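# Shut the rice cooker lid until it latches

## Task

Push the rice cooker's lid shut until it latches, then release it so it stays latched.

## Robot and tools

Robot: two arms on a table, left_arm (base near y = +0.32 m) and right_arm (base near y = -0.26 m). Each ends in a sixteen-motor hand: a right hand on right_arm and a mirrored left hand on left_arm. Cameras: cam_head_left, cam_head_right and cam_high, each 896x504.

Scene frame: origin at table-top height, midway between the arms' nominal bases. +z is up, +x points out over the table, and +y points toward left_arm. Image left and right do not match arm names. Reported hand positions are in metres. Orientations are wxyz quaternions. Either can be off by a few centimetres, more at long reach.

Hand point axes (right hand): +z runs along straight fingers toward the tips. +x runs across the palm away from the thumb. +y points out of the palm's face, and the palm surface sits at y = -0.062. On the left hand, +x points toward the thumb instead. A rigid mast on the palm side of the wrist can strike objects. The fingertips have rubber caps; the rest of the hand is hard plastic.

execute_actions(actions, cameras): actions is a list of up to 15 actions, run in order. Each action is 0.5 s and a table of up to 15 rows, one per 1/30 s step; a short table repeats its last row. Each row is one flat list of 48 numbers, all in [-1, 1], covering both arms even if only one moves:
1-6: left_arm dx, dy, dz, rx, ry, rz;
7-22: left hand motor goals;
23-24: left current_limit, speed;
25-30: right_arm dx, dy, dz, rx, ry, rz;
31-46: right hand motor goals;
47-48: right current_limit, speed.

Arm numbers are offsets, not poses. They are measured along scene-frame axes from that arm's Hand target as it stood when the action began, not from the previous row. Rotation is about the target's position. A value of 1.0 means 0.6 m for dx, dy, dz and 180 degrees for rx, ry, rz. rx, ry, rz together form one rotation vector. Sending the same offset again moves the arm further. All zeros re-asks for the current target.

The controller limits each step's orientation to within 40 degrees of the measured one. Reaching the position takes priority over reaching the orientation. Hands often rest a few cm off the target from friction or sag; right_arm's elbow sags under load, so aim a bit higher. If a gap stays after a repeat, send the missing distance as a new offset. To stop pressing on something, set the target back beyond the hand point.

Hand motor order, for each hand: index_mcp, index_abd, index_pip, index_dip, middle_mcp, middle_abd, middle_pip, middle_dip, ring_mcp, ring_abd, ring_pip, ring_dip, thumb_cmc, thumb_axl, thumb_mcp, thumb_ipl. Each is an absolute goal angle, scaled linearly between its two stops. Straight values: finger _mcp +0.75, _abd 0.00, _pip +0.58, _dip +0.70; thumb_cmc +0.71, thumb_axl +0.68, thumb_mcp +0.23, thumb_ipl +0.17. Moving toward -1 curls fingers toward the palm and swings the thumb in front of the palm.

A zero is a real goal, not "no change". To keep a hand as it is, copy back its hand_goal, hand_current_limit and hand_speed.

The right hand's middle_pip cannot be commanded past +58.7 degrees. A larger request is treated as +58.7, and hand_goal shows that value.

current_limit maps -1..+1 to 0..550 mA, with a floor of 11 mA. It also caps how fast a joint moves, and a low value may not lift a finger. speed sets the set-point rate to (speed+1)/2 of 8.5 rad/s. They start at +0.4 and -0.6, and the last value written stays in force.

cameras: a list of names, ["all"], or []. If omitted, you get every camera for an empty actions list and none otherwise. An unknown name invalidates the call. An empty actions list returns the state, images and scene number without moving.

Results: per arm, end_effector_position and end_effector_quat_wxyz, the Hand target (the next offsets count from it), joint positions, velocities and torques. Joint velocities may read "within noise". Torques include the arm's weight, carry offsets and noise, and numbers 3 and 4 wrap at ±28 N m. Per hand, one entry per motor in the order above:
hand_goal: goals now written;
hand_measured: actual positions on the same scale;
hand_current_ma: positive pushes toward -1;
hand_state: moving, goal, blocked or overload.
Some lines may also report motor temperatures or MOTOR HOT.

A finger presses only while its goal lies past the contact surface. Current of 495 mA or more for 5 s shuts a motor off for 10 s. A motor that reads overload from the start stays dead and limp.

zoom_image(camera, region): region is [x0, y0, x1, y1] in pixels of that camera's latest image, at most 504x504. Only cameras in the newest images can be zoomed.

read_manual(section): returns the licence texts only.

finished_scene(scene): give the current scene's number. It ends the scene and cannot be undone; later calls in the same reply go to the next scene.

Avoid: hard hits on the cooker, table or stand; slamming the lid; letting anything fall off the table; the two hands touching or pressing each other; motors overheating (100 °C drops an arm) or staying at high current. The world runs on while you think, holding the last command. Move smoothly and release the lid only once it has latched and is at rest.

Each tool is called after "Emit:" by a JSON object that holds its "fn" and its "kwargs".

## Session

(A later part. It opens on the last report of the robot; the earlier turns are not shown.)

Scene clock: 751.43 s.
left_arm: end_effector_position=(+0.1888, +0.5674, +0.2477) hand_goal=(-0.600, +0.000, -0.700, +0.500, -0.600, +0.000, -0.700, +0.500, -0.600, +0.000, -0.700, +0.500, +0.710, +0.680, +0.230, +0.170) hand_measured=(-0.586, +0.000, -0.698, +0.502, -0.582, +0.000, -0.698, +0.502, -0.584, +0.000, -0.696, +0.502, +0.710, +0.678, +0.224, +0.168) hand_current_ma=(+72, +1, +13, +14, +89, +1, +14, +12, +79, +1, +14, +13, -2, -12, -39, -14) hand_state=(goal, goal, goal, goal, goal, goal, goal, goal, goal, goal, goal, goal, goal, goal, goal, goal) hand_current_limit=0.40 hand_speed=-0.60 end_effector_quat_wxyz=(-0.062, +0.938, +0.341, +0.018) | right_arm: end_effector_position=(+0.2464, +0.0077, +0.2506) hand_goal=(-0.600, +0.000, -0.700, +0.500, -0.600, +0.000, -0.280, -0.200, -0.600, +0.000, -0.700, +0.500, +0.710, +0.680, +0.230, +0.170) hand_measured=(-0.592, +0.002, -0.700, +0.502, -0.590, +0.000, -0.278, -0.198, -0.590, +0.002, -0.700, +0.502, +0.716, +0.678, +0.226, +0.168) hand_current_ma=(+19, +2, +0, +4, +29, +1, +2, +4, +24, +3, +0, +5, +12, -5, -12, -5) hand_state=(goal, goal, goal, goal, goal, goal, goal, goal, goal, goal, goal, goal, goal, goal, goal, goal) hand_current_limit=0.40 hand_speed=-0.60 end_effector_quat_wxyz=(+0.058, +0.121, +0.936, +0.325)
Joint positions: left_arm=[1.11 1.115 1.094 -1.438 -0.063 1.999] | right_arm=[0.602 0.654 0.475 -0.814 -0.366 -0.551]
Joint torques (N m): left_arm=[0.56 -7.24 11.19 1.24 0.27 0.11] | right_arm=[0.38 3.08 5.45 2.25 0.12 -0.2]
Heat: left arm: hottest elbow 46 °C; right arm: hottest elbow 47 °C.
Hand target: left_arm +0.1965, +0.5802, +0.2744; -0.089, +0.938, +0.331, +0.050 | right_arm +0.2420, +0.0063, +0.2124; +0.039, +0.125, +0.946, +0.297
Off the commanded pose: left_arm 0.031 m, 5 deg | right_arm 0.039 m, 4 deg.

Emit:
{"fn": "execute_actions", "kwargs": {"actions": [[[0,0,0,0,0,0,-0.6,0,-0.7,0.5,-0.6,0,-0.7,0.5,-0.6,0,-0.7,0.5,0.71,0.68,0.23,0.17,0.4,-0.6,0,0,0.12,0,0,0,-0.6,0,-0.7,0.5,-0.6,0,-0.28,-0.2,-0.6,0,-0.7,0.5,0.71,0.68,0.23,0.17,0.4,-0.6]],[[0,0,0,0,0,0,-0.6,0,-0.7,0.5,-0.6,0,-0.7,0.5,-0.6,0,-0.7,0.5,0.71,0.68,0.23,0.17,0.4,-0.6,0.1,-0.2,0.2,0,0,0,-0.6,0,-0.7,0.5,-0.6,0,-0.28,-0.2,-0.6,0,-0.7,0.5,0.71,0.68,0.23,0.17,0.4,-0.6]]], "cameras": ["all"]}}

Emit:
{"fn": "zoom_image", "kwargs": {"camera": "cam_head_left", "region": [420, 280, 640, 450]}}

Emit:
{"fn": "zoom_image", "kwargs": {"camera": "cam_high", "region": [460, 80, 640, 280]}}

Scene clock: 766.70 s.
left_arm: end_effector_position=(+0.1888, +0.5674, +0.2477) hand_goal=(-0.600, +0.000, -0.700, +0.500, -0.600, +0.000, -0.700, +0.500, -0.600, +0.000, -0.700, +0.500, +0.710, +0.680, +0.230, +0.170) hand_measured=(-0.586, +0.000, -0.698, +0.502, -0.582, +0.000, -0.698, +0.502, -0.584, +0.000, -0.696, +0.502, +0.710, +0.678, +0.224, +0.168) hand_current_ma=(+72, +1, +13, +14, +89, +1, +14, +12, +79, +1, +14, +13, -2, -12, -39, -14) hand_state=(goal, goal, goal, goal, goal, goal, goal, goal, goal, goal, goal, goal, goal, goal, goal, goal) hand_current_limit=0.40 hand_speed=-0.60 end_effector_quat_wxyz=(-0.062, +0.938, +0.341, +0.018) | right_arm: end_effector_position=(+0.3005, -0.1157, +0.3787) hand_goal=(-0.600, +0.000, -0.700, +0.500, -0.600, +0.000, -0.280, -0.200, -0.600, +0.000, -0.700, +0.500, +0.710, +0.680, +0.230, +0.170) hand_measured=(-0.592, +0.002, -0.700, +0.502, -0.590, +0.000, -0.278, -0.198, -0.590, +0.002, -0.700, +0.502, +0.716, +0.678, +0.226, +0.168) hand_current_ma=(+18, +2, +0, +4, +27, +1, +2, +4, +24, +3, +0, +5, +14, -5, -12, -5) hand_state=(goal, goal, goal, goal, goal, goal, goal, goal, goal, goal, goal, goal, goal, goal, goal, goal) hand_current_limit=0.40 hand_speed=-0.60 end_effector_quat_wxyz=(+0.032, +0.167, +0.939, +0.300)
Joint positions: left_arm=[1.11 1.115 1.094 -1.438 -0.063 1.999] | right_arm=[-0.084 0.784 0.92 -1.535 -0.592 -1.198]
Joint torques (N m): left_arm=[0.03 -7 11.18 1.25 0.3 0.11] | right_arm=[-0.67 -0.79 12.18 0.18 -0.98 -0.32]
Heat: left arm: hottest elbow 46 °C; right arm: hottest elbow 46 °C.
Hand target: left_arm +0.1965, +0.5802, +0.2744; -0.089, +0.938, +0.331, +0.050 | right_arm +0.3020, -0.1137, +0.4044; +0.039, +0.125, +0.946, +0.297
Off the commanded pose: left_arm 0.031 m, 5 deg | right_arm 0.026 m, 5 deg.

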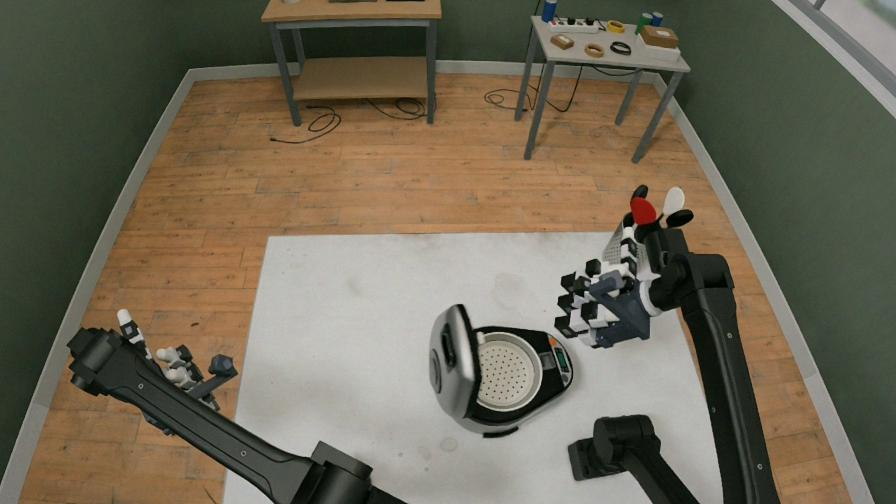

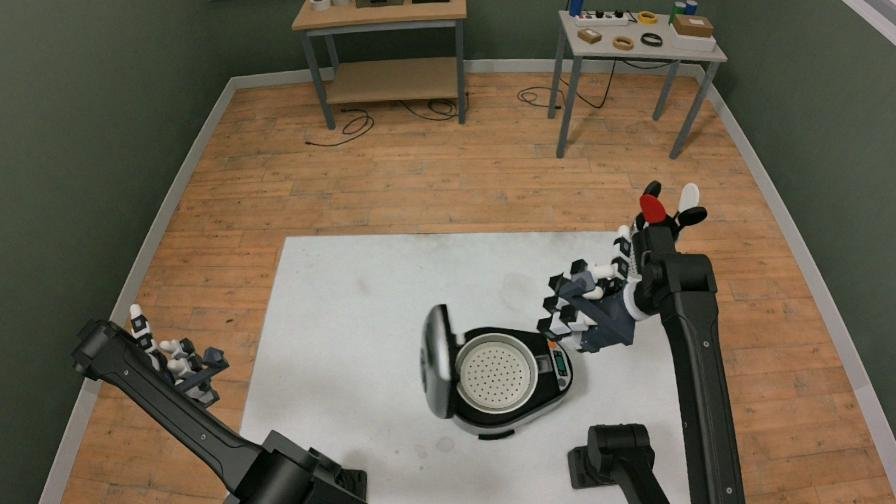

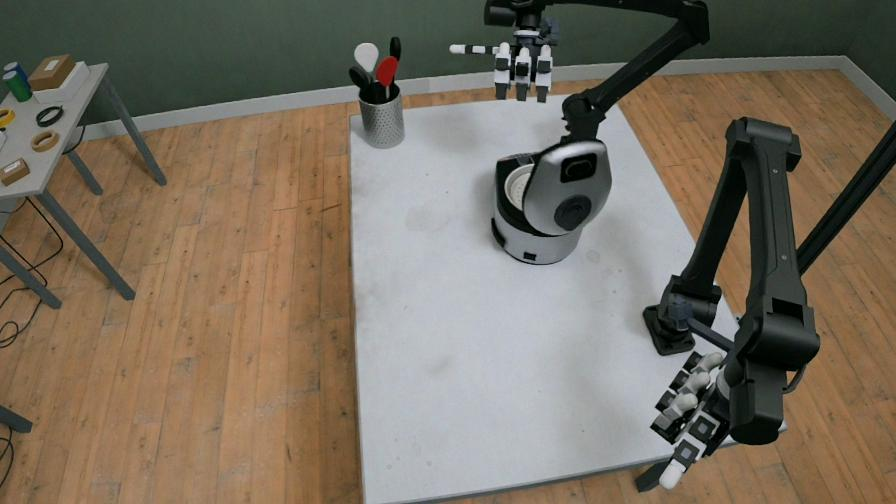

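Scaled by 2.291.

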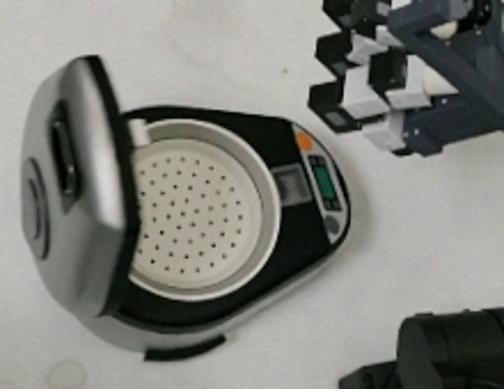

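Scaled by 2.520.

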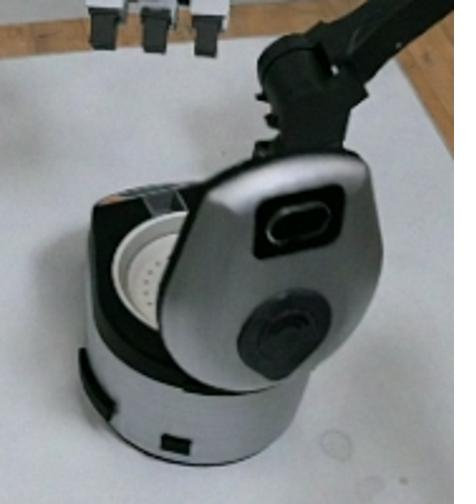

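Emit:
{"fn": "execute_actions", "kwargs": {"actions": [[[0,0,0,0,0,0,-0.6,0,0,0,-0.6,0,0,0,-0.6,0,0,0,0.7,0.7,0.2,0.2,0.4,-0.6,-0.02,0.24,0.29,0,0,0,-0.6,0,0,0,-0.6,0,0,0,-0.6,0,0,0,0.7,0.7,0.2,0.2,0.4,-0.6]],[[0,0,0,0,0,0,-0.6,0,0,0,-0.6,0,0,0,-0.6,0,0,0,0.7,0.7,0.2,0.2,0.4,-0.6,-0.08,0.38,0,0,0,0,-0.6,0,0,0,-0.6,0,0,0,-0.6,0,0,0,0.7,0.7,0.2,0.2,0.4,-0.6]],[[0,0,0,0,0,0,-0.6,0,0,0,-0.6,0,0,0,-0.6,0,0,0,0.7,0.7,0.2,0.2,0.4,-0.6,0,0,-0.3,0,0,0,-0.6,0,0,0,-0.6,0,0,0,-0.6,0,0,0,0.7,0.7,0.2,0.2,0.4,-0.6]]], "cameras": ["all"]}}

Scene clock: 837.03 s.
left_arm: end_effector_position=(+0.1888, +0.5674, +0.2477) hand_goal=(-0.600, +0.000, +0.000, +0.000, -0.600, +0.000, +0.000, +0.000, -0.600, +0.000, +0.000, +0.000, +0.700, +0.700, +0.200, +0.200) hand_measured=(-0.586, +0.000, -0.002, +0.004, -0.582, +0.000, -0.002, +0.002, -0.584, +0.000, -0.002, +0.002, +0.702, +0.698, +0.198, +0.196) hand_current_ma=(+72, +1, -5, +15, +89, +1, -5, +13, +79, +1, -5, +14, +7, -13, -15, -27) hand_state=(goal, goal, goal, goal, goal, goal, goal, goal, goal, goal, goal, goal, goal, goal, goal, goal) hand_current_limit=0.40 hand_speed=-0.60 end_effector_quat_wxyz=(-0.062, +0.938, +0.341, +0.018) | right_arm: end_effector_position=(+0.2390, +0.2553, +0.3917) hand_goal=(-0.600, +0.000, +0.000, +0.000, -0.600, +0.000, +0.000, +0.000, -0.600, +0.000, +0.000, +0.000, +0.700, +0.700, +0.200, +0.200) hand_measured=(-0.590, +0.002, -0.002, +0.002, -0.590, +0.000, -0.002, -0.002, -0.588, +0.002, -0.002, +0.002, +0.706, +0.698, +0.196, +0.198) hand_current_ma=(+24, +2, -2, +4, +27, +1, -2, -6, +30, +2, -2, +5, +14, -5, -12, -7) hand_state=(goal, goal, goal, goal, goal, goal, goal, goal, goal, goal, goal, goal, goal, goal, goal, goal) hand_current_limit=0.40 hand_speed=-0.60 end_effector_quat_wxyz=(+0.032, +0.123, +0.950, +0.284)
Joint positions: left_arm=[1.11 1.115 1.094 -1.438 -0.063 1.999] | right_arm=[1.146 1.25 1.233 -0.977 -0.072 -0.095]
Joint torques (N m): left_arm=[0.21 -6.95 11.17 1.21 0.32 0.11] | right_arm=[0.21 -8.7 9.11 2.88 0.2 -0.13]
Motor temperatures (°C): left_arm=[26 28 47 25 23 25] | right_arm=[31 26 57 27 24 24]
Heat: left arm: hottest elbow 47 °C; right arm: hottest elbow 57 °C.
Hand target: left_arm +0.1965, +0.5802, +0.2744; -0.089, +0.938, +0.331, +0.050 | right_arm +0.2420, +0.2583, +0.3984; +0.039, +0.125, +0.946, +0.297
Off the commanded pose: left_arm 0.031 m, 5 deg | right_arm 0.008 m, 2 deg.

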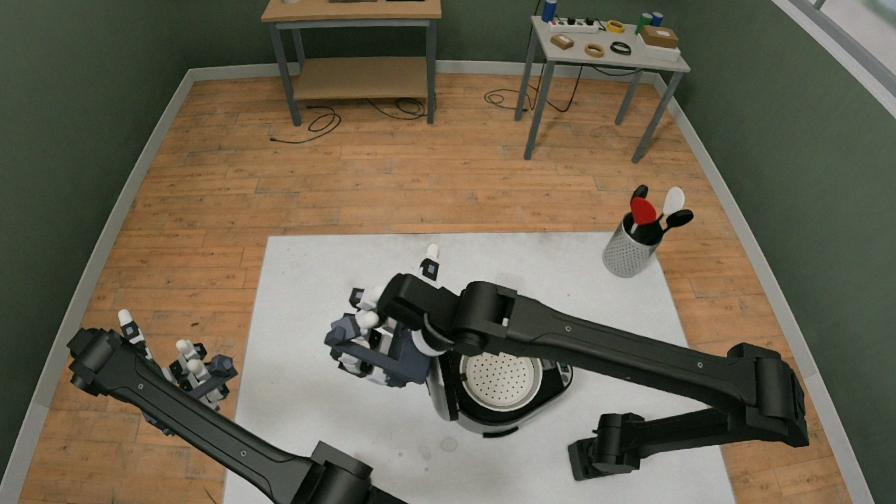

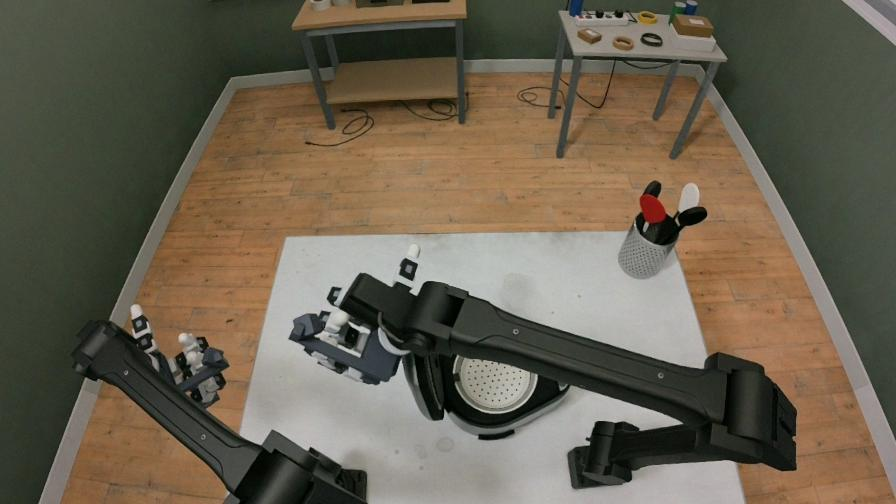

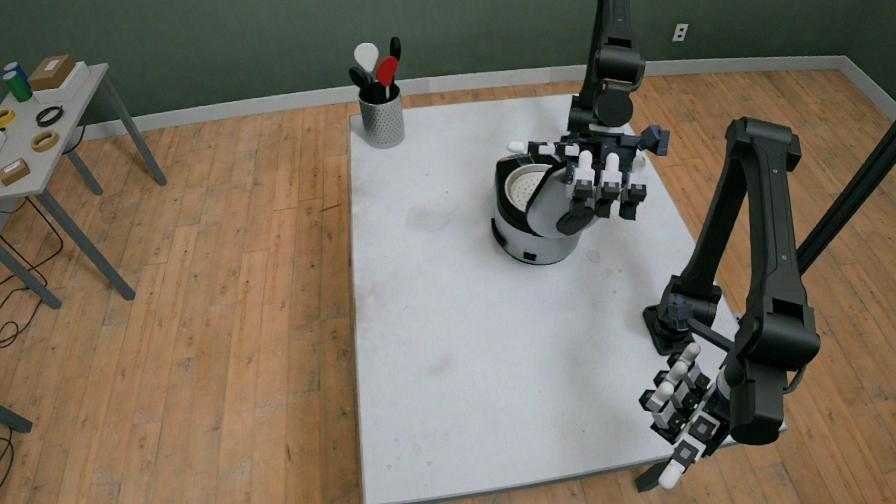

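Emit:
{"fn": "execute_actions", "kwargs": {"actions": [[[0,0,0,0,0,0,-0.6,0,0,0,-0.6,0,0,0,-0.6,0,0,0,0.7,0.7,0.2,0.2,0.4,-0.6,0,-0.2,-0.015,0,0,0,-0.6,0,0,0,-0.6,0,0,0,-0.6,0,0,0,0.7,0.7,0.2,0.2,0.4,-0.6]],[[0,0,0,0,0,0,-0.6,0,0,0,-0.6,0,0,0,-0.6,0,0,0,0.7,0.7,0.2,0.2,0.4,-0.6,0,-0.18,-0.11,0,0,0,-0.6,0,0,0,-0.6,0,0,0,-0.6,0,0,0,0.7,0.7,0.2,0.2,0.4,-0.6]],[[0,0,0,0,0,0,-0.6,0,0,0,-0.6,0,0,0,-0.6,0,0,0,0.7,0.7,0.2,0.2,0.4,-0.6,0,-0.1,-0.1,-0.107,0.029,0,-0.6,0,0,0,-0.6,0,0,0,-0.6,0,0,0,0.7,0.7,0.2,0.2,0.4,-0.6]]], "cameras": ["all"]}}

Emit:
{"fn": "zoom_image", "kwargs": {"camera": "cam_head_left", "region": [420, 280, 640, 450]}}

Emit:
{"fn": "zoom_image", "kwargs": {"camera": "cam_high", "region": [460, 80, 640, 280]}}

Scene clock: 864.20 s.
left_arm: end_effector_position=(+0.1888, +0.5674, +0.2477) hand_goal=(-0.600, +0.000, +0.000, +0.000, -0.600, +0.000, +0.000, +0.000, -0.600, +0.000, +0.000, +0.000, +0.700, +0.700, +0.200, +0.200) hand_measured=(-0.586, +0.000, -0.002, +0.004, -0.582, +0.000, -0.002, +0.002, -0.584, +0.000, -0.002, +0.002, +0.702, +0.698, +0.198, +0.196) hand_current_ma=(+72, +1, -5, +15, +89, +1, -5, +13, +79, +1, -5, +14, +7, -13, -15, -27) hand_state=(goal, goal, goal, goal, goal, goal, goal, goal, goal, goal, goal, goal, goal, goal, goal, goal) hand_current_limit=0.40 hand_speed=-0.60 end_effector_quat_wxyz=(-0.062, +0.938, +0.341, +0.018) | right_arm: end_effector_position=(+0.2390, -0.0303, +0.2563) hand_goal=(-0.600, +0.000, +0.000, +0.000, -0.600, +0.000, +0.000, +0.000, -0.600, +0.000, +0.000, +0.000, +0.700, +0.700, +0.200, +0.200) hand_measured=(-0.602, +0.000, +0.000, +0.002, -0.590, +0.000, -0.002, -0.002, -0.590, +0.000, -0.002, +0.002, +0.704, +0.698, +0.196, +0.198) hand_current_ma=(-3, +1, -1, +4, +27, +1, -2, -6, +28, +1, -2, +5, +11, -5, -13, -6) hand_state=(goal, goal, goal, goal, goal, goal, goal, goal, goal, goal, goal, goal, goal, goal, goal, goal) hand_current_limit=0.40 hand_speed=-0.60 end_effector_quat_wxyz=(+0.016, +0.130, +0.983, +0.131)
Joint positions: left_arm=[1.11 1.115 1.094 -1.438 -0.063 1.999] | right_arm=[0.602 0.753 0.719 -1.325 -0.162 -0.638]
Joint torques (N m): left_arm=[0.32 -6.65 11.19 1.2 0.31 0.1] | right_arm=[-0.73 0.85 10.29 0.09 -0.04 -0.25]
Motor temperatures (°C): left_arm=[26 28 47 25 24 25] | right_arm=[31 26 52 27 23 24]
Heat: left arm: hottest elbow 47 °C; right arm: hottest elbow 52 °C.
Hand target: left_arm +0.1965, +0.5802, +0.2744; -0.089, +0.938, +0.331, +0.050 | right_arm +0.2420, -0.0297, +0.2634; +0.016, +0.130, +0.983, +0.129
Off the commanded pose: left_arm 0.031 m, 5 deg | right_arm 0.008 m, 0 deg.

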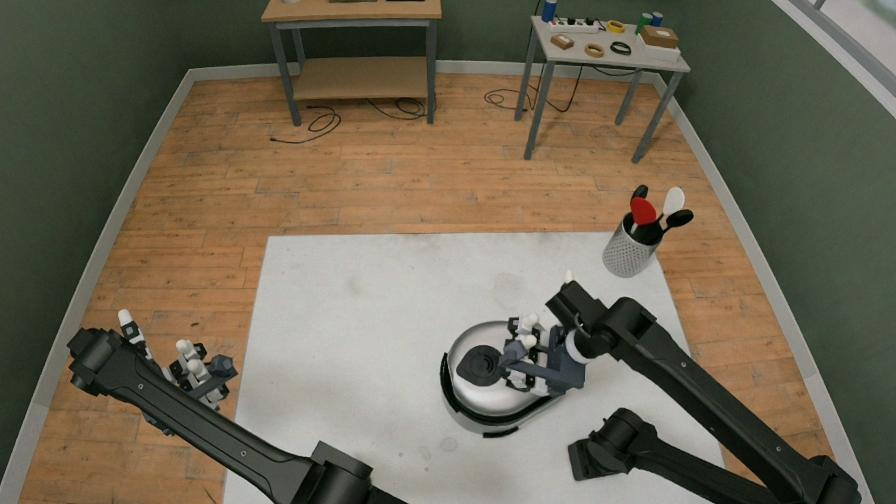

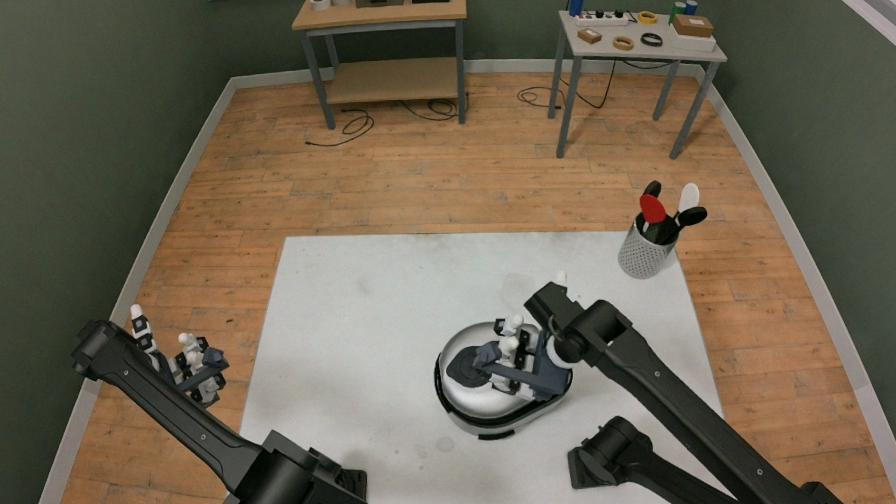

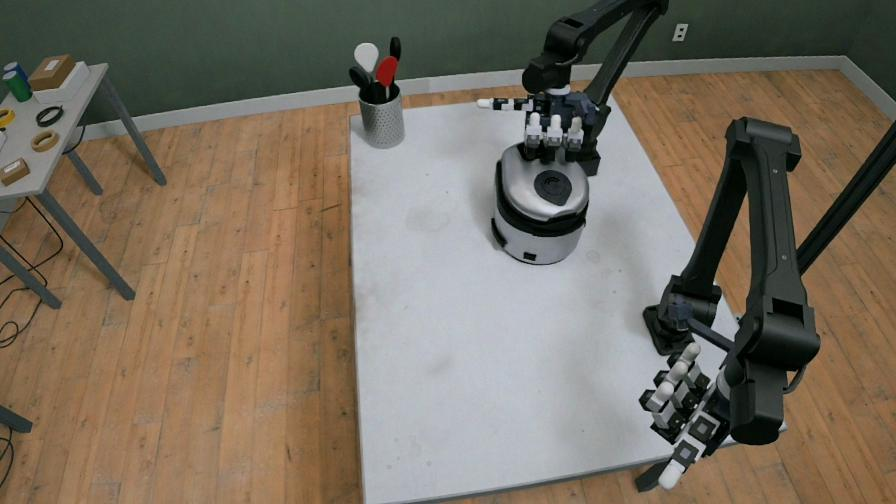

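Scaled by 2.291.

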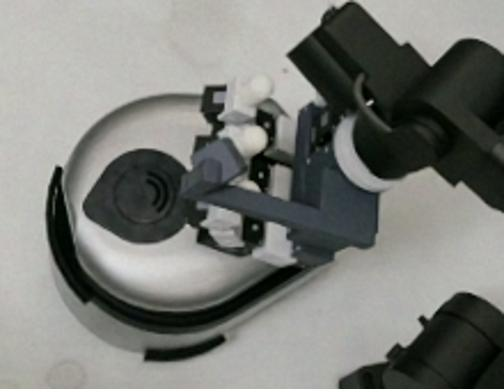

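Scaled by 2.520.

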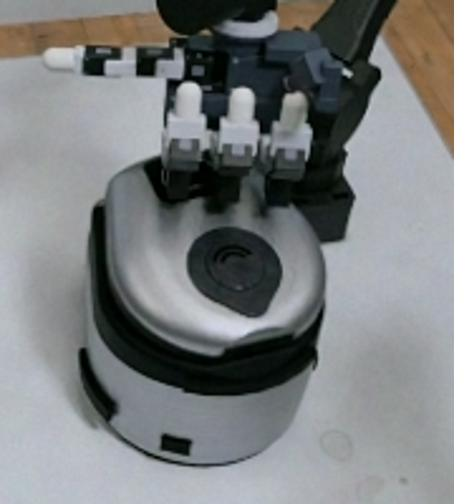

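Emit:
{"fn": "execute_actions", "kwargs": {"actions": [[[0,0,0,0,0,0,-0.6,0,0,0,-0.6,0,0,0,-0.6,0,0,0,0.7,0.7,0.2,0.2,0.4,-0.6,0,0,-0.06,0,0,0,-0.6,0,0,0,-0.6,0,0,0,-0.6,0,0,0,0.7,0.7,0.2,0.2,0.4,-0.6]],[[0,0,0,0,0,0,-0.6,0,0,0,-0.6,0,0,0,-0.6,0,0,0,0.7,0.7,0.2,0.2,0.4,-0.6,0,0,-0.06,0,0,0,-0.6,0,0,0,-0.6,0,0,0,-0.6,0,0,0,0.7,0.7,0.2,0.2,0.4,-0.6]]], "cameras": ["all"]}}

Emit:
{"fn": "zoom_image", "kwargs": {"camera": "cam_head_left", "region": [420, 280, 640, 450]}}

Emit:
{"fn": "zoom_image", "kwargs": {"camera": "cam_high", "region": [460, 80, 640, 280]}}

Scene clock: 900.43 s.
left_arm: end_effector_position=(+0.1888, +0.5674, +0.2477) hand_goal=(-0.600, +0.000, +0.000, +0.000, -0.600, +0.000, +0.000, +0.000, -0.600, +0.000, +0.000, +0.000, +0.700, +0.700, +0.200, +0.200) hand_measured=(-0.586, +0.000, -0.002, +0.004, -0.582, +0.000, -0.002, +0.002, -0.584, +0.000, -0.002, +0.002, +0.702, +0.698, +0.198, +0.196) hand_current_ma=(+72, +1, -5, +15, +89, +1, -5, +13, +79, +1, -5, +14, +7, -13, -15, -27) hand_state=(goal, goal, goal, goal, goal, goal, goal, goal, goal, goal, goal, goal, goal, goal, goal, goal) hand_current_limit=0.40 hand_speed=-0.60 end_effector_quat_wxyz=(-0.062, +0.938, +0.341, +0.018) | right_arm: end_effector_position=(+0.2439, -0.0257, +0.2252) hand_goal=(-0.600, +0.000, +0.000, +0.000, -0.600, +0.000, +0.000, +0.000, -0.600, +0.000, +0.000, +0.000, +0.700, +0.700, +0.200, +0.200) hand_measured=(-0.596, +0.000, +0.000, +0.002, -0.610, +0.000, +0.000, -0.002, -0.620, +0.000, +0.000, +0.002, +0.704, +0.698, +0.196, +0.198) hand_current_ma=(+7, +1, -1, +4, -26, +1, -1, -6, -63, +1, -1, +5, +10, -5, -13, -6) hand_state=(goal, goal, goal, goal, goal, goal, goal, goal, blocked, goal, goal, goal, goal, goal, goal, goal) hand_current_limit=0.40 hand_speed=-0.60 end_effector_quat_wxyz=(+0.032, +0.127, +0.979, +0.156)
Joint positions: left_arm=[1.11 1.115 1.094 -1.438 -0.063 1.999] | right_arm=[0.595 0.746 0.611 -1.168 -0.176 -0.641]
Joint torques (N m): left_arm=[0.32 -7.12 11.18 1.28 0.3 0.11] | right_arm=[-0.26 2.78 5.27 2 0.22 -0.24]
Heat: left arm: hottest elbow 47 °C; right arm: hottest elbow 54 °C.
Hand target: left_arm +0.1965, +0.5802, +0.2744; -0.089, +0.938, +0.331, +0.050 | right_arm +0.2420, -0.0297, +0.1914; +0.016, +0.130, +0.983, +0.129
Off the commanded pose: left_arm 0.031 m, 5 deg | right_arm 0.034 m, 4 deg.

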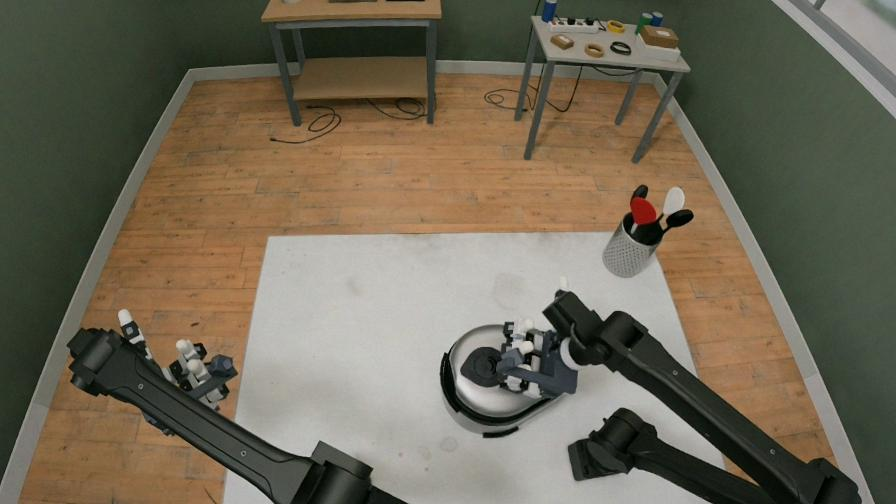

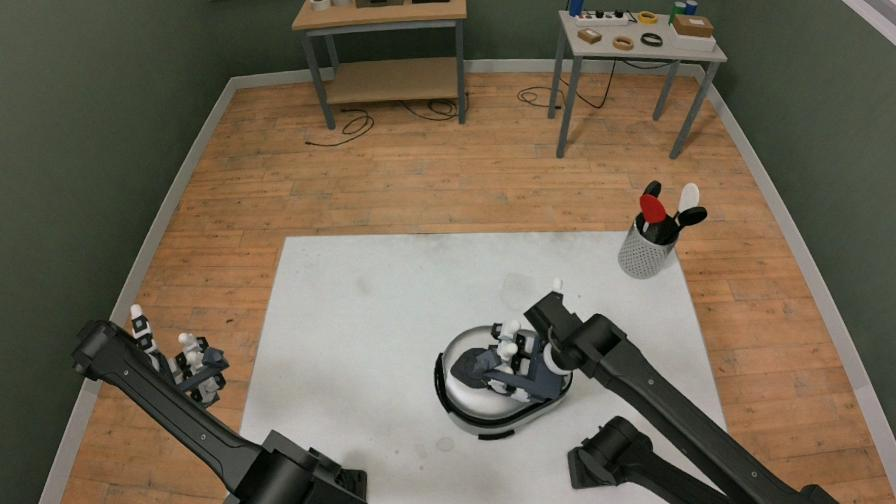

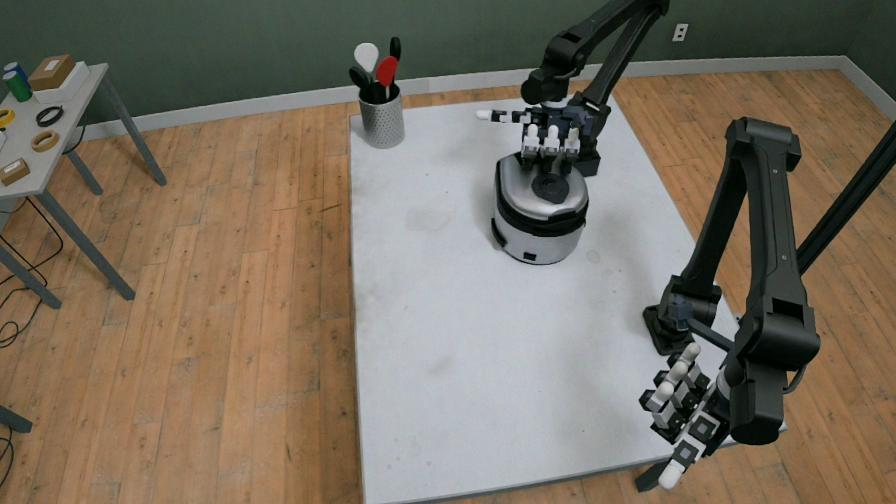

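Scaled by 2.291.

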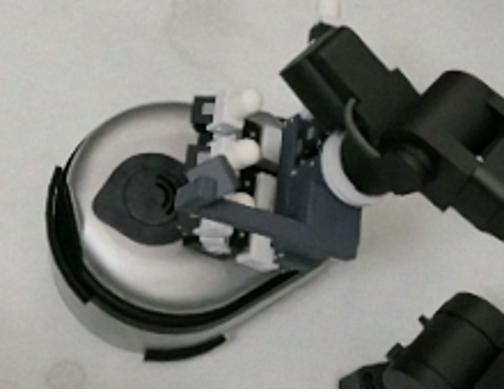

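Scaled by 2.520.

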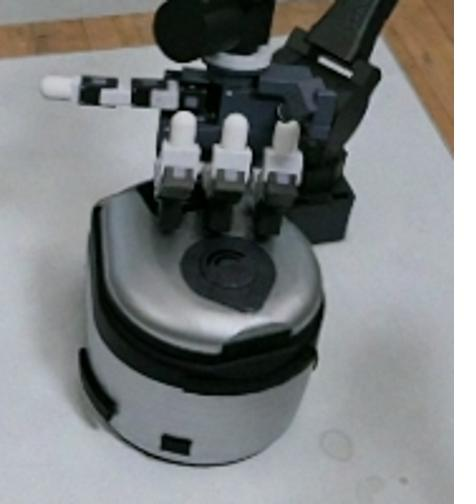

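Emit:
{"fn": "execute_actions", "kwargs": {"actions": [[[0,0,0,0,0,0,-0.6,0,0,0,-0.6,0,0,0,-0.6,0,0,0,0.7,0.7,0.2,0.2,0.4,-0.6,0,0,-0.06,0,0,0,-0.6,0,0,0,-0.6,0,0,0,-0.6,0,0,0,0.7,0.7,0.2,0.2,0.4,-0.6]],[[0,0,0,0,0,0,-0.6,0,0,0,-0.6,0,0,0,-0.6,0,0,0,0.7,0.7,0.2,0.2,0.4,-0.6,0,0,-0.06,0,0,0,-0.6,0,0,0,-0.6,0,0,0,-0.6,0,0,0,0.7,0.7,0.2,0.2,0.4,-0.6]]], "cameras": ["cam_high"]}}

Emit:
{"fn": "zoom_image", "kwargs": {"camera": "cam_high", "region": [460, 80, 640, 280]}}

Scene clock: 912.77 s.
left_arm: end_effector_position=(+0.1888, +0.5674, +0.2477) hand_goal=(-0.600, +0.000, +0.000, +0.000, -0.600, +0.000, +0.000, +0.000, -0.600, +0.000, +0.000, +0.000, +0.700, +0.700, +0.200, +0.200) hand_measured=(-0.586, +0.000, -0.002, +0.004, -0.582, +0.000, -0.002, +0.002, -0.584, +0.000, -0.002, +0.002, +0.702, +0.698, +0.198, +0.196) hand_current_ma=(+72, +1, -5, +15, +89, +1, -5, +13, +79, +1, -5, +14, +7, -13, -15, -27) hand_state=(goal, goal, goal, goal, goal, goal, goal, goal, goal, goal, goal, goal, goal, goal, goal, goal) hand_current_limit=0.40 hand_speed=-0.60 end_effector_quat_wxyz=(-0.062, +0.938, +0.341, +0.018) | right_arm: end_effector_position=(+0.2538, -0.0113, +0.2274) hand_goal=(-0.600, +0.000, +0.000, +0.000, -0.600, +0.000, +0.000, +0.000, -0.600, +0.000, +0.000, +0.000, +0.700, +0.700, +0.200, +0.200) hand_measured=(-0.596, +0.000, +0.000, +0.002, -0.646, +0.000, +0.000, -0.002, -0.708, +0.000, +0.000, +0.002, +0.704, +0.698, +0.196, +0.198) hand_current_ma=(+10, +1, -1, +4, -166, +1, -1, -6, -385, +1, -1, +5, +10, -5, -13, -6) hand_state=(goal, goal, goal, goal, blocked, goal, goal, goal, blocked, goal, goal, goal, goal, goal, goal, goal) hand_current_limit=0.40 hand_speed=-0.60 end_effector_quat_wxyz=(+0.067, +0.118, +0.968, +0.212)
Joint positions: left_arm=[1.11 1.115 1.094 -1.438 -0.063 1.999] | right_arm=[0.598 0.724 0.55 -0.997 -0.207 -0.635]
Joint torques (N m): left_arm=[0.26 -6.89 11.08 1.16 0.31 0.11] | right_arm=[-0.67 6.42 -0.59 2.56 1.39 -0.27]
Heat: left arm: hottest elbow 47 °C; right arm: hottest elbow 51 °C.
Hand target: left_arm +0.1965, +0.5802, +0.2744; -0.089, +0.938, +0.331, +0.050 | right_arm +0.2420, -0.0297, +0.1194; +0.016, +0.130, +0.983, +0.129
Off the commanded pose: left_arm 0.031 m, 5 deg | right_arm 0.110 m, 11 deg.
Images, in order (width x height): cam_high 896x504.

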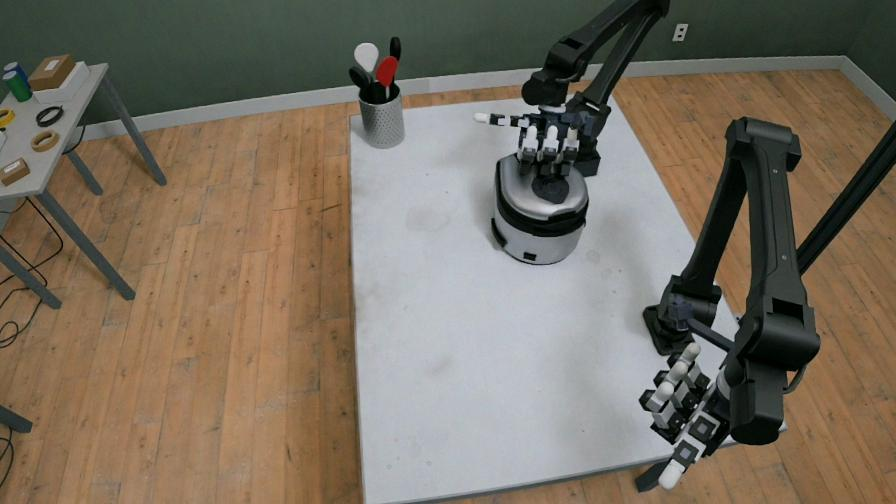

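Scaled by 2.520.

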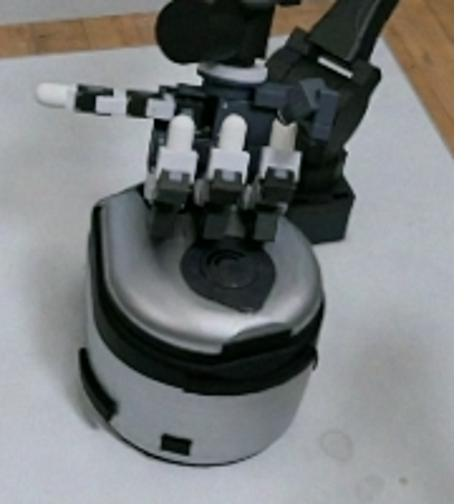

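Emit:
{"fn": "execute_actions", "kwargs": {"actions": [[[0,0,0,0,0,0,-0.6,0,0,0,-0.6,0,0,0,-0.6,0,0,0,0.7,0.7,0.2,0.2,0.4,-0.6,0,0,0.22,0,0,0,-0.6,0,0,0,-0.6,0,0,0,-0.6,0,0,0,0.7,0.7,0.2,0.2,0.4,-0.6]],[[0,0,0,0,0,0,-0.6,0,0,0,-0.6,0,0,0,-0.6,0,0,0,0.7,0.7,0.2,0.2,0.4,-0.6,0,0,0.12,0,0,0,-0.6,0,0,0,-0.6,0,0,0,-0.6,0,0,0,0.7,0.7,0.2,0.2,0.4,-0.6]]], "cameras": ["cam_high","cam_head_left"]}}

Emit:
{"fn": "zoom_image", "kwargs": {"camera": "cam_high", "region": [460, 80, 640, 280]}}

Scene clock: 924.27 s.
left_arm: end_effector_position=(+0.1888, +0.5674, +0.2477) hand_goal=(-0.600, +0.000, +0.000, +0.000, -0.600, +0.000, +0.000, +0.000, -0.600, +0.000, +0.000, +0.000, +0.700, +0.700, +0.200, +0.200) hand_measured=(-0.586, +0.000, -0.002, +0.004, -0.582, +0.000, -0.002, +0.002, -0.584, +0.000, -0.002, +0.002, +0.702, +0.698, +0.198, +0.196) hand_current_ma=(+72, +1, -5, +15, +89, +1, -5, +13, +79, +1, -5, +14, +7, -13, -15, -27) hand_state=(goal, goal, goal, goal, goal, goal, goal, goal, goal, goal, goal, goal, goal, goal, goal, goal) hand_current_limit=0.40 hand_speed=-0.60 end_effector_quat_wxyz=(-0.062, +0.938, +0.341, +0.018) | right_arm: end_effector_position=(+0.2358, -0.0330, +0.3026) hand_goal=(-0.600, +0.000, +0.000, +0.000, -0.600, +0.000, +0.000, +0.000, -0.600, +0.000, +0.000, +0.000, +0.700, +0.700, +0.200, +0.200) hand_measured=(-0.592, +0.000, +0.000, +0.002, -0.592, +0.000, +0.000, -0.002, -0.590, +0.000, +0.000, +0.002, +0.704, +0.698, +0.196, +0.198) hand_current_ma=(+18, +1, -1, +4, +21, +1, -1, -6, +24, +1, -1, +5, +9, -5, -13, -6) hand_state=(goal, goal, goal, goal, goal, goal, goal, goal, goal, goal, goal, goal, goal, goal, goal, goal) hand_current_limit=0.40 hand_speed=-0.60 end_effector_quat_wxyz=(+0.004, +0.134, +0.984, +0.120)
Joint positions: left_arm=[1.11 1.115 1.094 -1.438 -0.063 1.999] | right_arm=[0.603 0.767 0.857 -1.483 -0.162 -0.63]
Joint torques (N m): left_arm=[0.44 -7.12 11.22 1.26 0.3 0.11] | right_arm=[-0.21 0.56 11.77 0.34 -0.05 -0.26]
Heat: left arm: hottest elbow 47 °C; right arm: hottest elbow 48 °C.
Hand target: left_arm +0.1965, +0.5802, +0.2744; -0.089, +0.938, +0.331, +0.050 | right_arm +0.2420, -0.0297, +0.3234; +0.016, +0.130, +0.983, +0.129
Off the commanded pose: left_arm 0.031 m, 5 deg | right_arm 0.022 m, 2 deg.
Images, in order (width x height): cam_head_left 896x504, cam_high 896x504.

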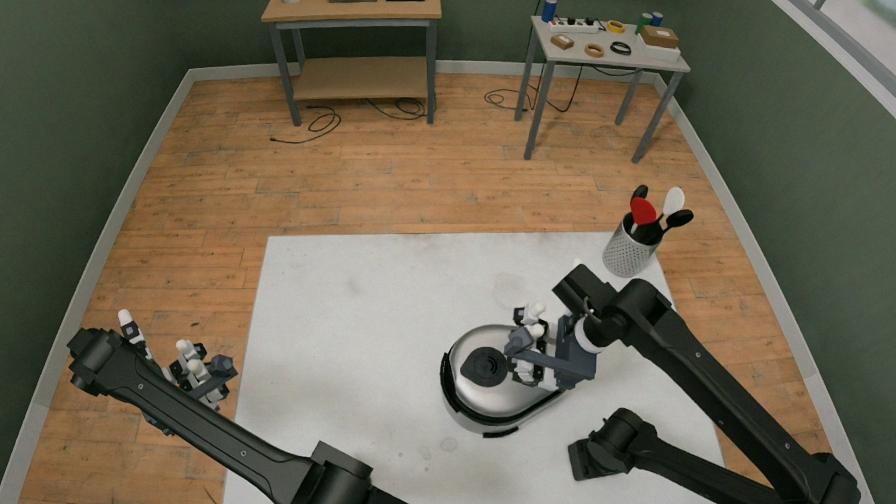

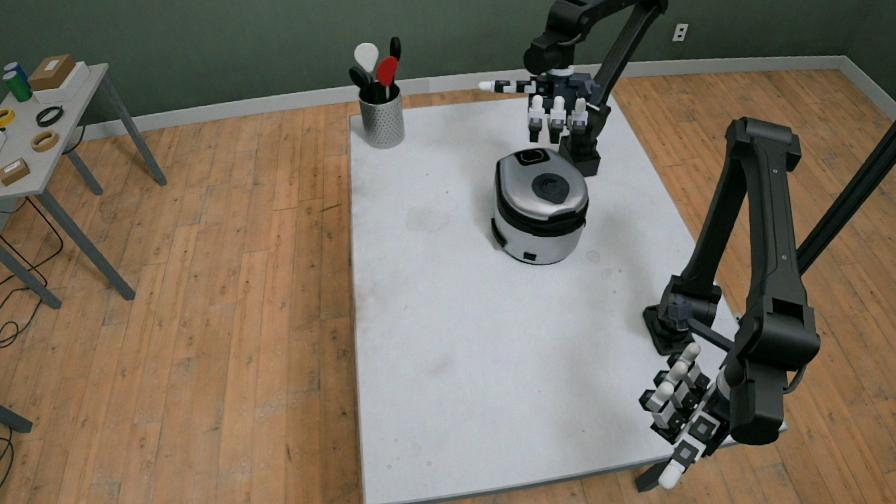

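Scaled by 2.520.

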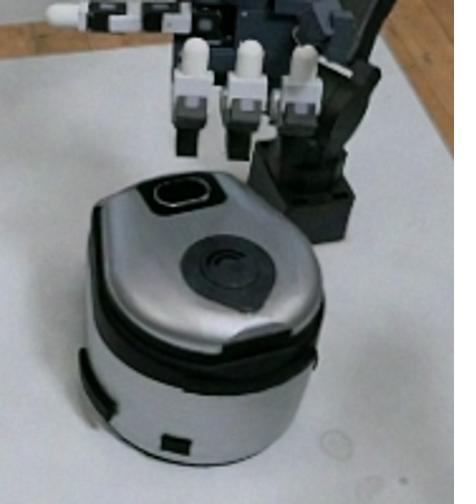

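Emit:
{"fn": "execute_actions", "kwargs": {"actions": [[[0,0,0,0,0,0,-0.6,0,0,0,-0.6,0,0,0,-0.6,0,0,0,0.7,0.7,0.2,0.2,0.4,-0.6,0.1,-0.3,0.15,0,0,0,-0.6,0,0,0,-0.6,0,0,0,-0.6,0,0,0,0.7,0.7,0.2,0.2,0.4,-0.6]]], "cameras": ["all"]}}

Emit:
{"fn": "zoom_image", "kwargs": {"camera": "cam_head_left", "region": [420, 280, 640, 450]}}

Emit:
{"fn": "zoom_image", "kwargs": {"camera": "cam_high", "region": [460, 80, 640, 280]}}

Scene clock: 956.30 s.
left_arm: end_effector_position=(+0.1888, +0.5674, +0.2477) hand_goal=(-0.600, +0.000, +0.000, +0.000, -0.600, +0.000, +0.000, +0.000, -0.600, +0.000, +0.000, +0.000, +0.700, +0.700, +0.200, +0.200) hand_measured=(-0.586, +0.000, -0.002, +0.004, -0.582, +0.000, -0.002, +0.002, -0.584, +0.000, -0.002, +0.002, +0.702, +0.698, +0.198, +0.196) hand_current_ma=(+72, +1, -5, +15, +89, +1, -5, +13, +79, +1, -5, +14, +7, -13, -15, -27) hand_state=(goal, goal, goal, goal, goal, goal, goal, goal, goal, goal, goal, goal, goal, goal, goal, goal) hand_current_limit=0.40 hand_speed=-0.60 end_effector_quat_wxyz=(-0.062, +0.938, +0.341, +0.018) | right_arm: end_effector_position=(+0.3011, -0.2134, +0.3926) hand_goal=(-0.600, +0.000, +0.000, +0.000, -0.600, +0.000, +0.000, +0.000, -0.600, +0.000, +0.000, +0.000, +0.700, +0.700, +0.200, +0.200) hand_measured=(-0.590, +0.000, +0.000, +0.002, -0.590, +0.000, +0.000, -0.002, -0.590, +0.000, +0.000, +0.002, +0.702, +0.698, +0.196, +0.198) hand_current_ma=(+24, +0, +0, +4, +25, +0, +0, -5, +28, +0, -1, +5, +4, -5, -14, -6) hand_state=(goal, goal, goal, goal, goal, goal, goal, goal, goal, goal, goal, goal, goal, goal, goal, goal) hand_current_limit=0.40 hand_speed=-0.60 end_effector_quat_wxyz=(+0.107, +0.177, +0.971, +0.122)
Joint positions: left_arm=[1.11 1.115 1.094 -1.438 -0.063 1.999] | right_arm=[-0.348 0.79 1.075 -1.665 -0.267 -1.48]
Joint torques (N m): left_arm=[0.09 -6.95 11.22 1.26 0.32 0.1] | right_arm=[-0.73 -0.44 11.1 0.13 -0.74 -0.23]
Heat: left arm: hottest elbow 48 °C; right arm: hottest elbow 50 °C.
Hand target: left_arm +0.1965, +0.5802, +0.2744; -0.089, +0.938, +0.331, +0.050 | right_arm +0.3020, -0.2097, +0.4134; +0.016, +0.130, +0.983, +0.129
Off the commanded pose: left_arm 0.031 m, 5 deg | right_arm 0.021 m, 12 deg.
joint sent to its limit (right arm) — joint 4 (wrist pitch), lower limit. The joint targets are off in position and orientation.

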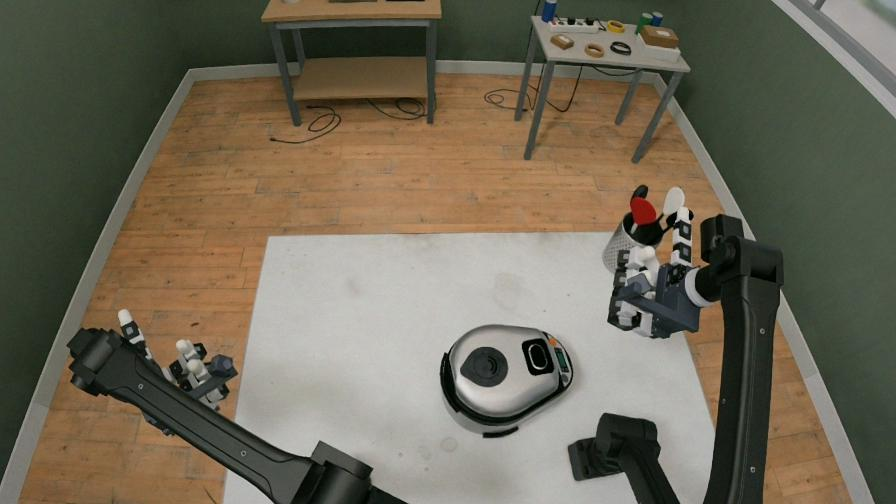

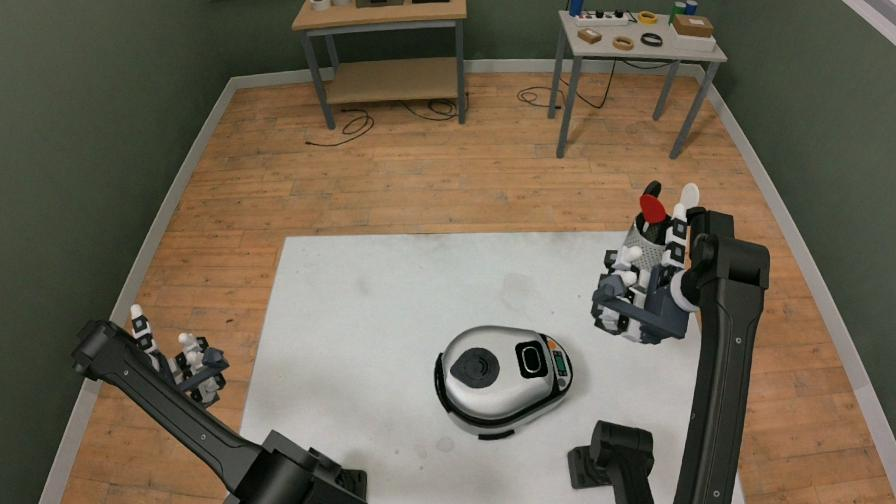

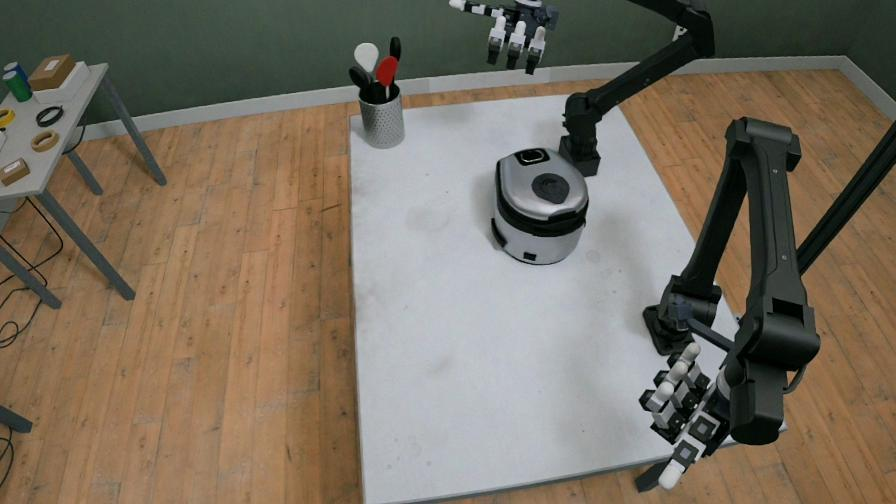

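Scaled by 2.291.

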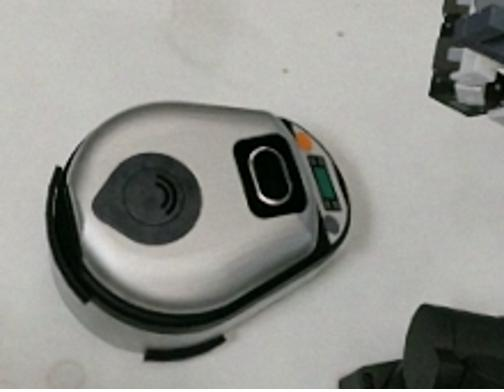

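Scaled by 2.520.

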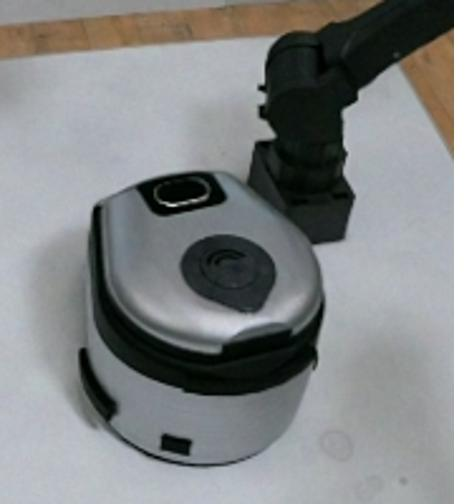

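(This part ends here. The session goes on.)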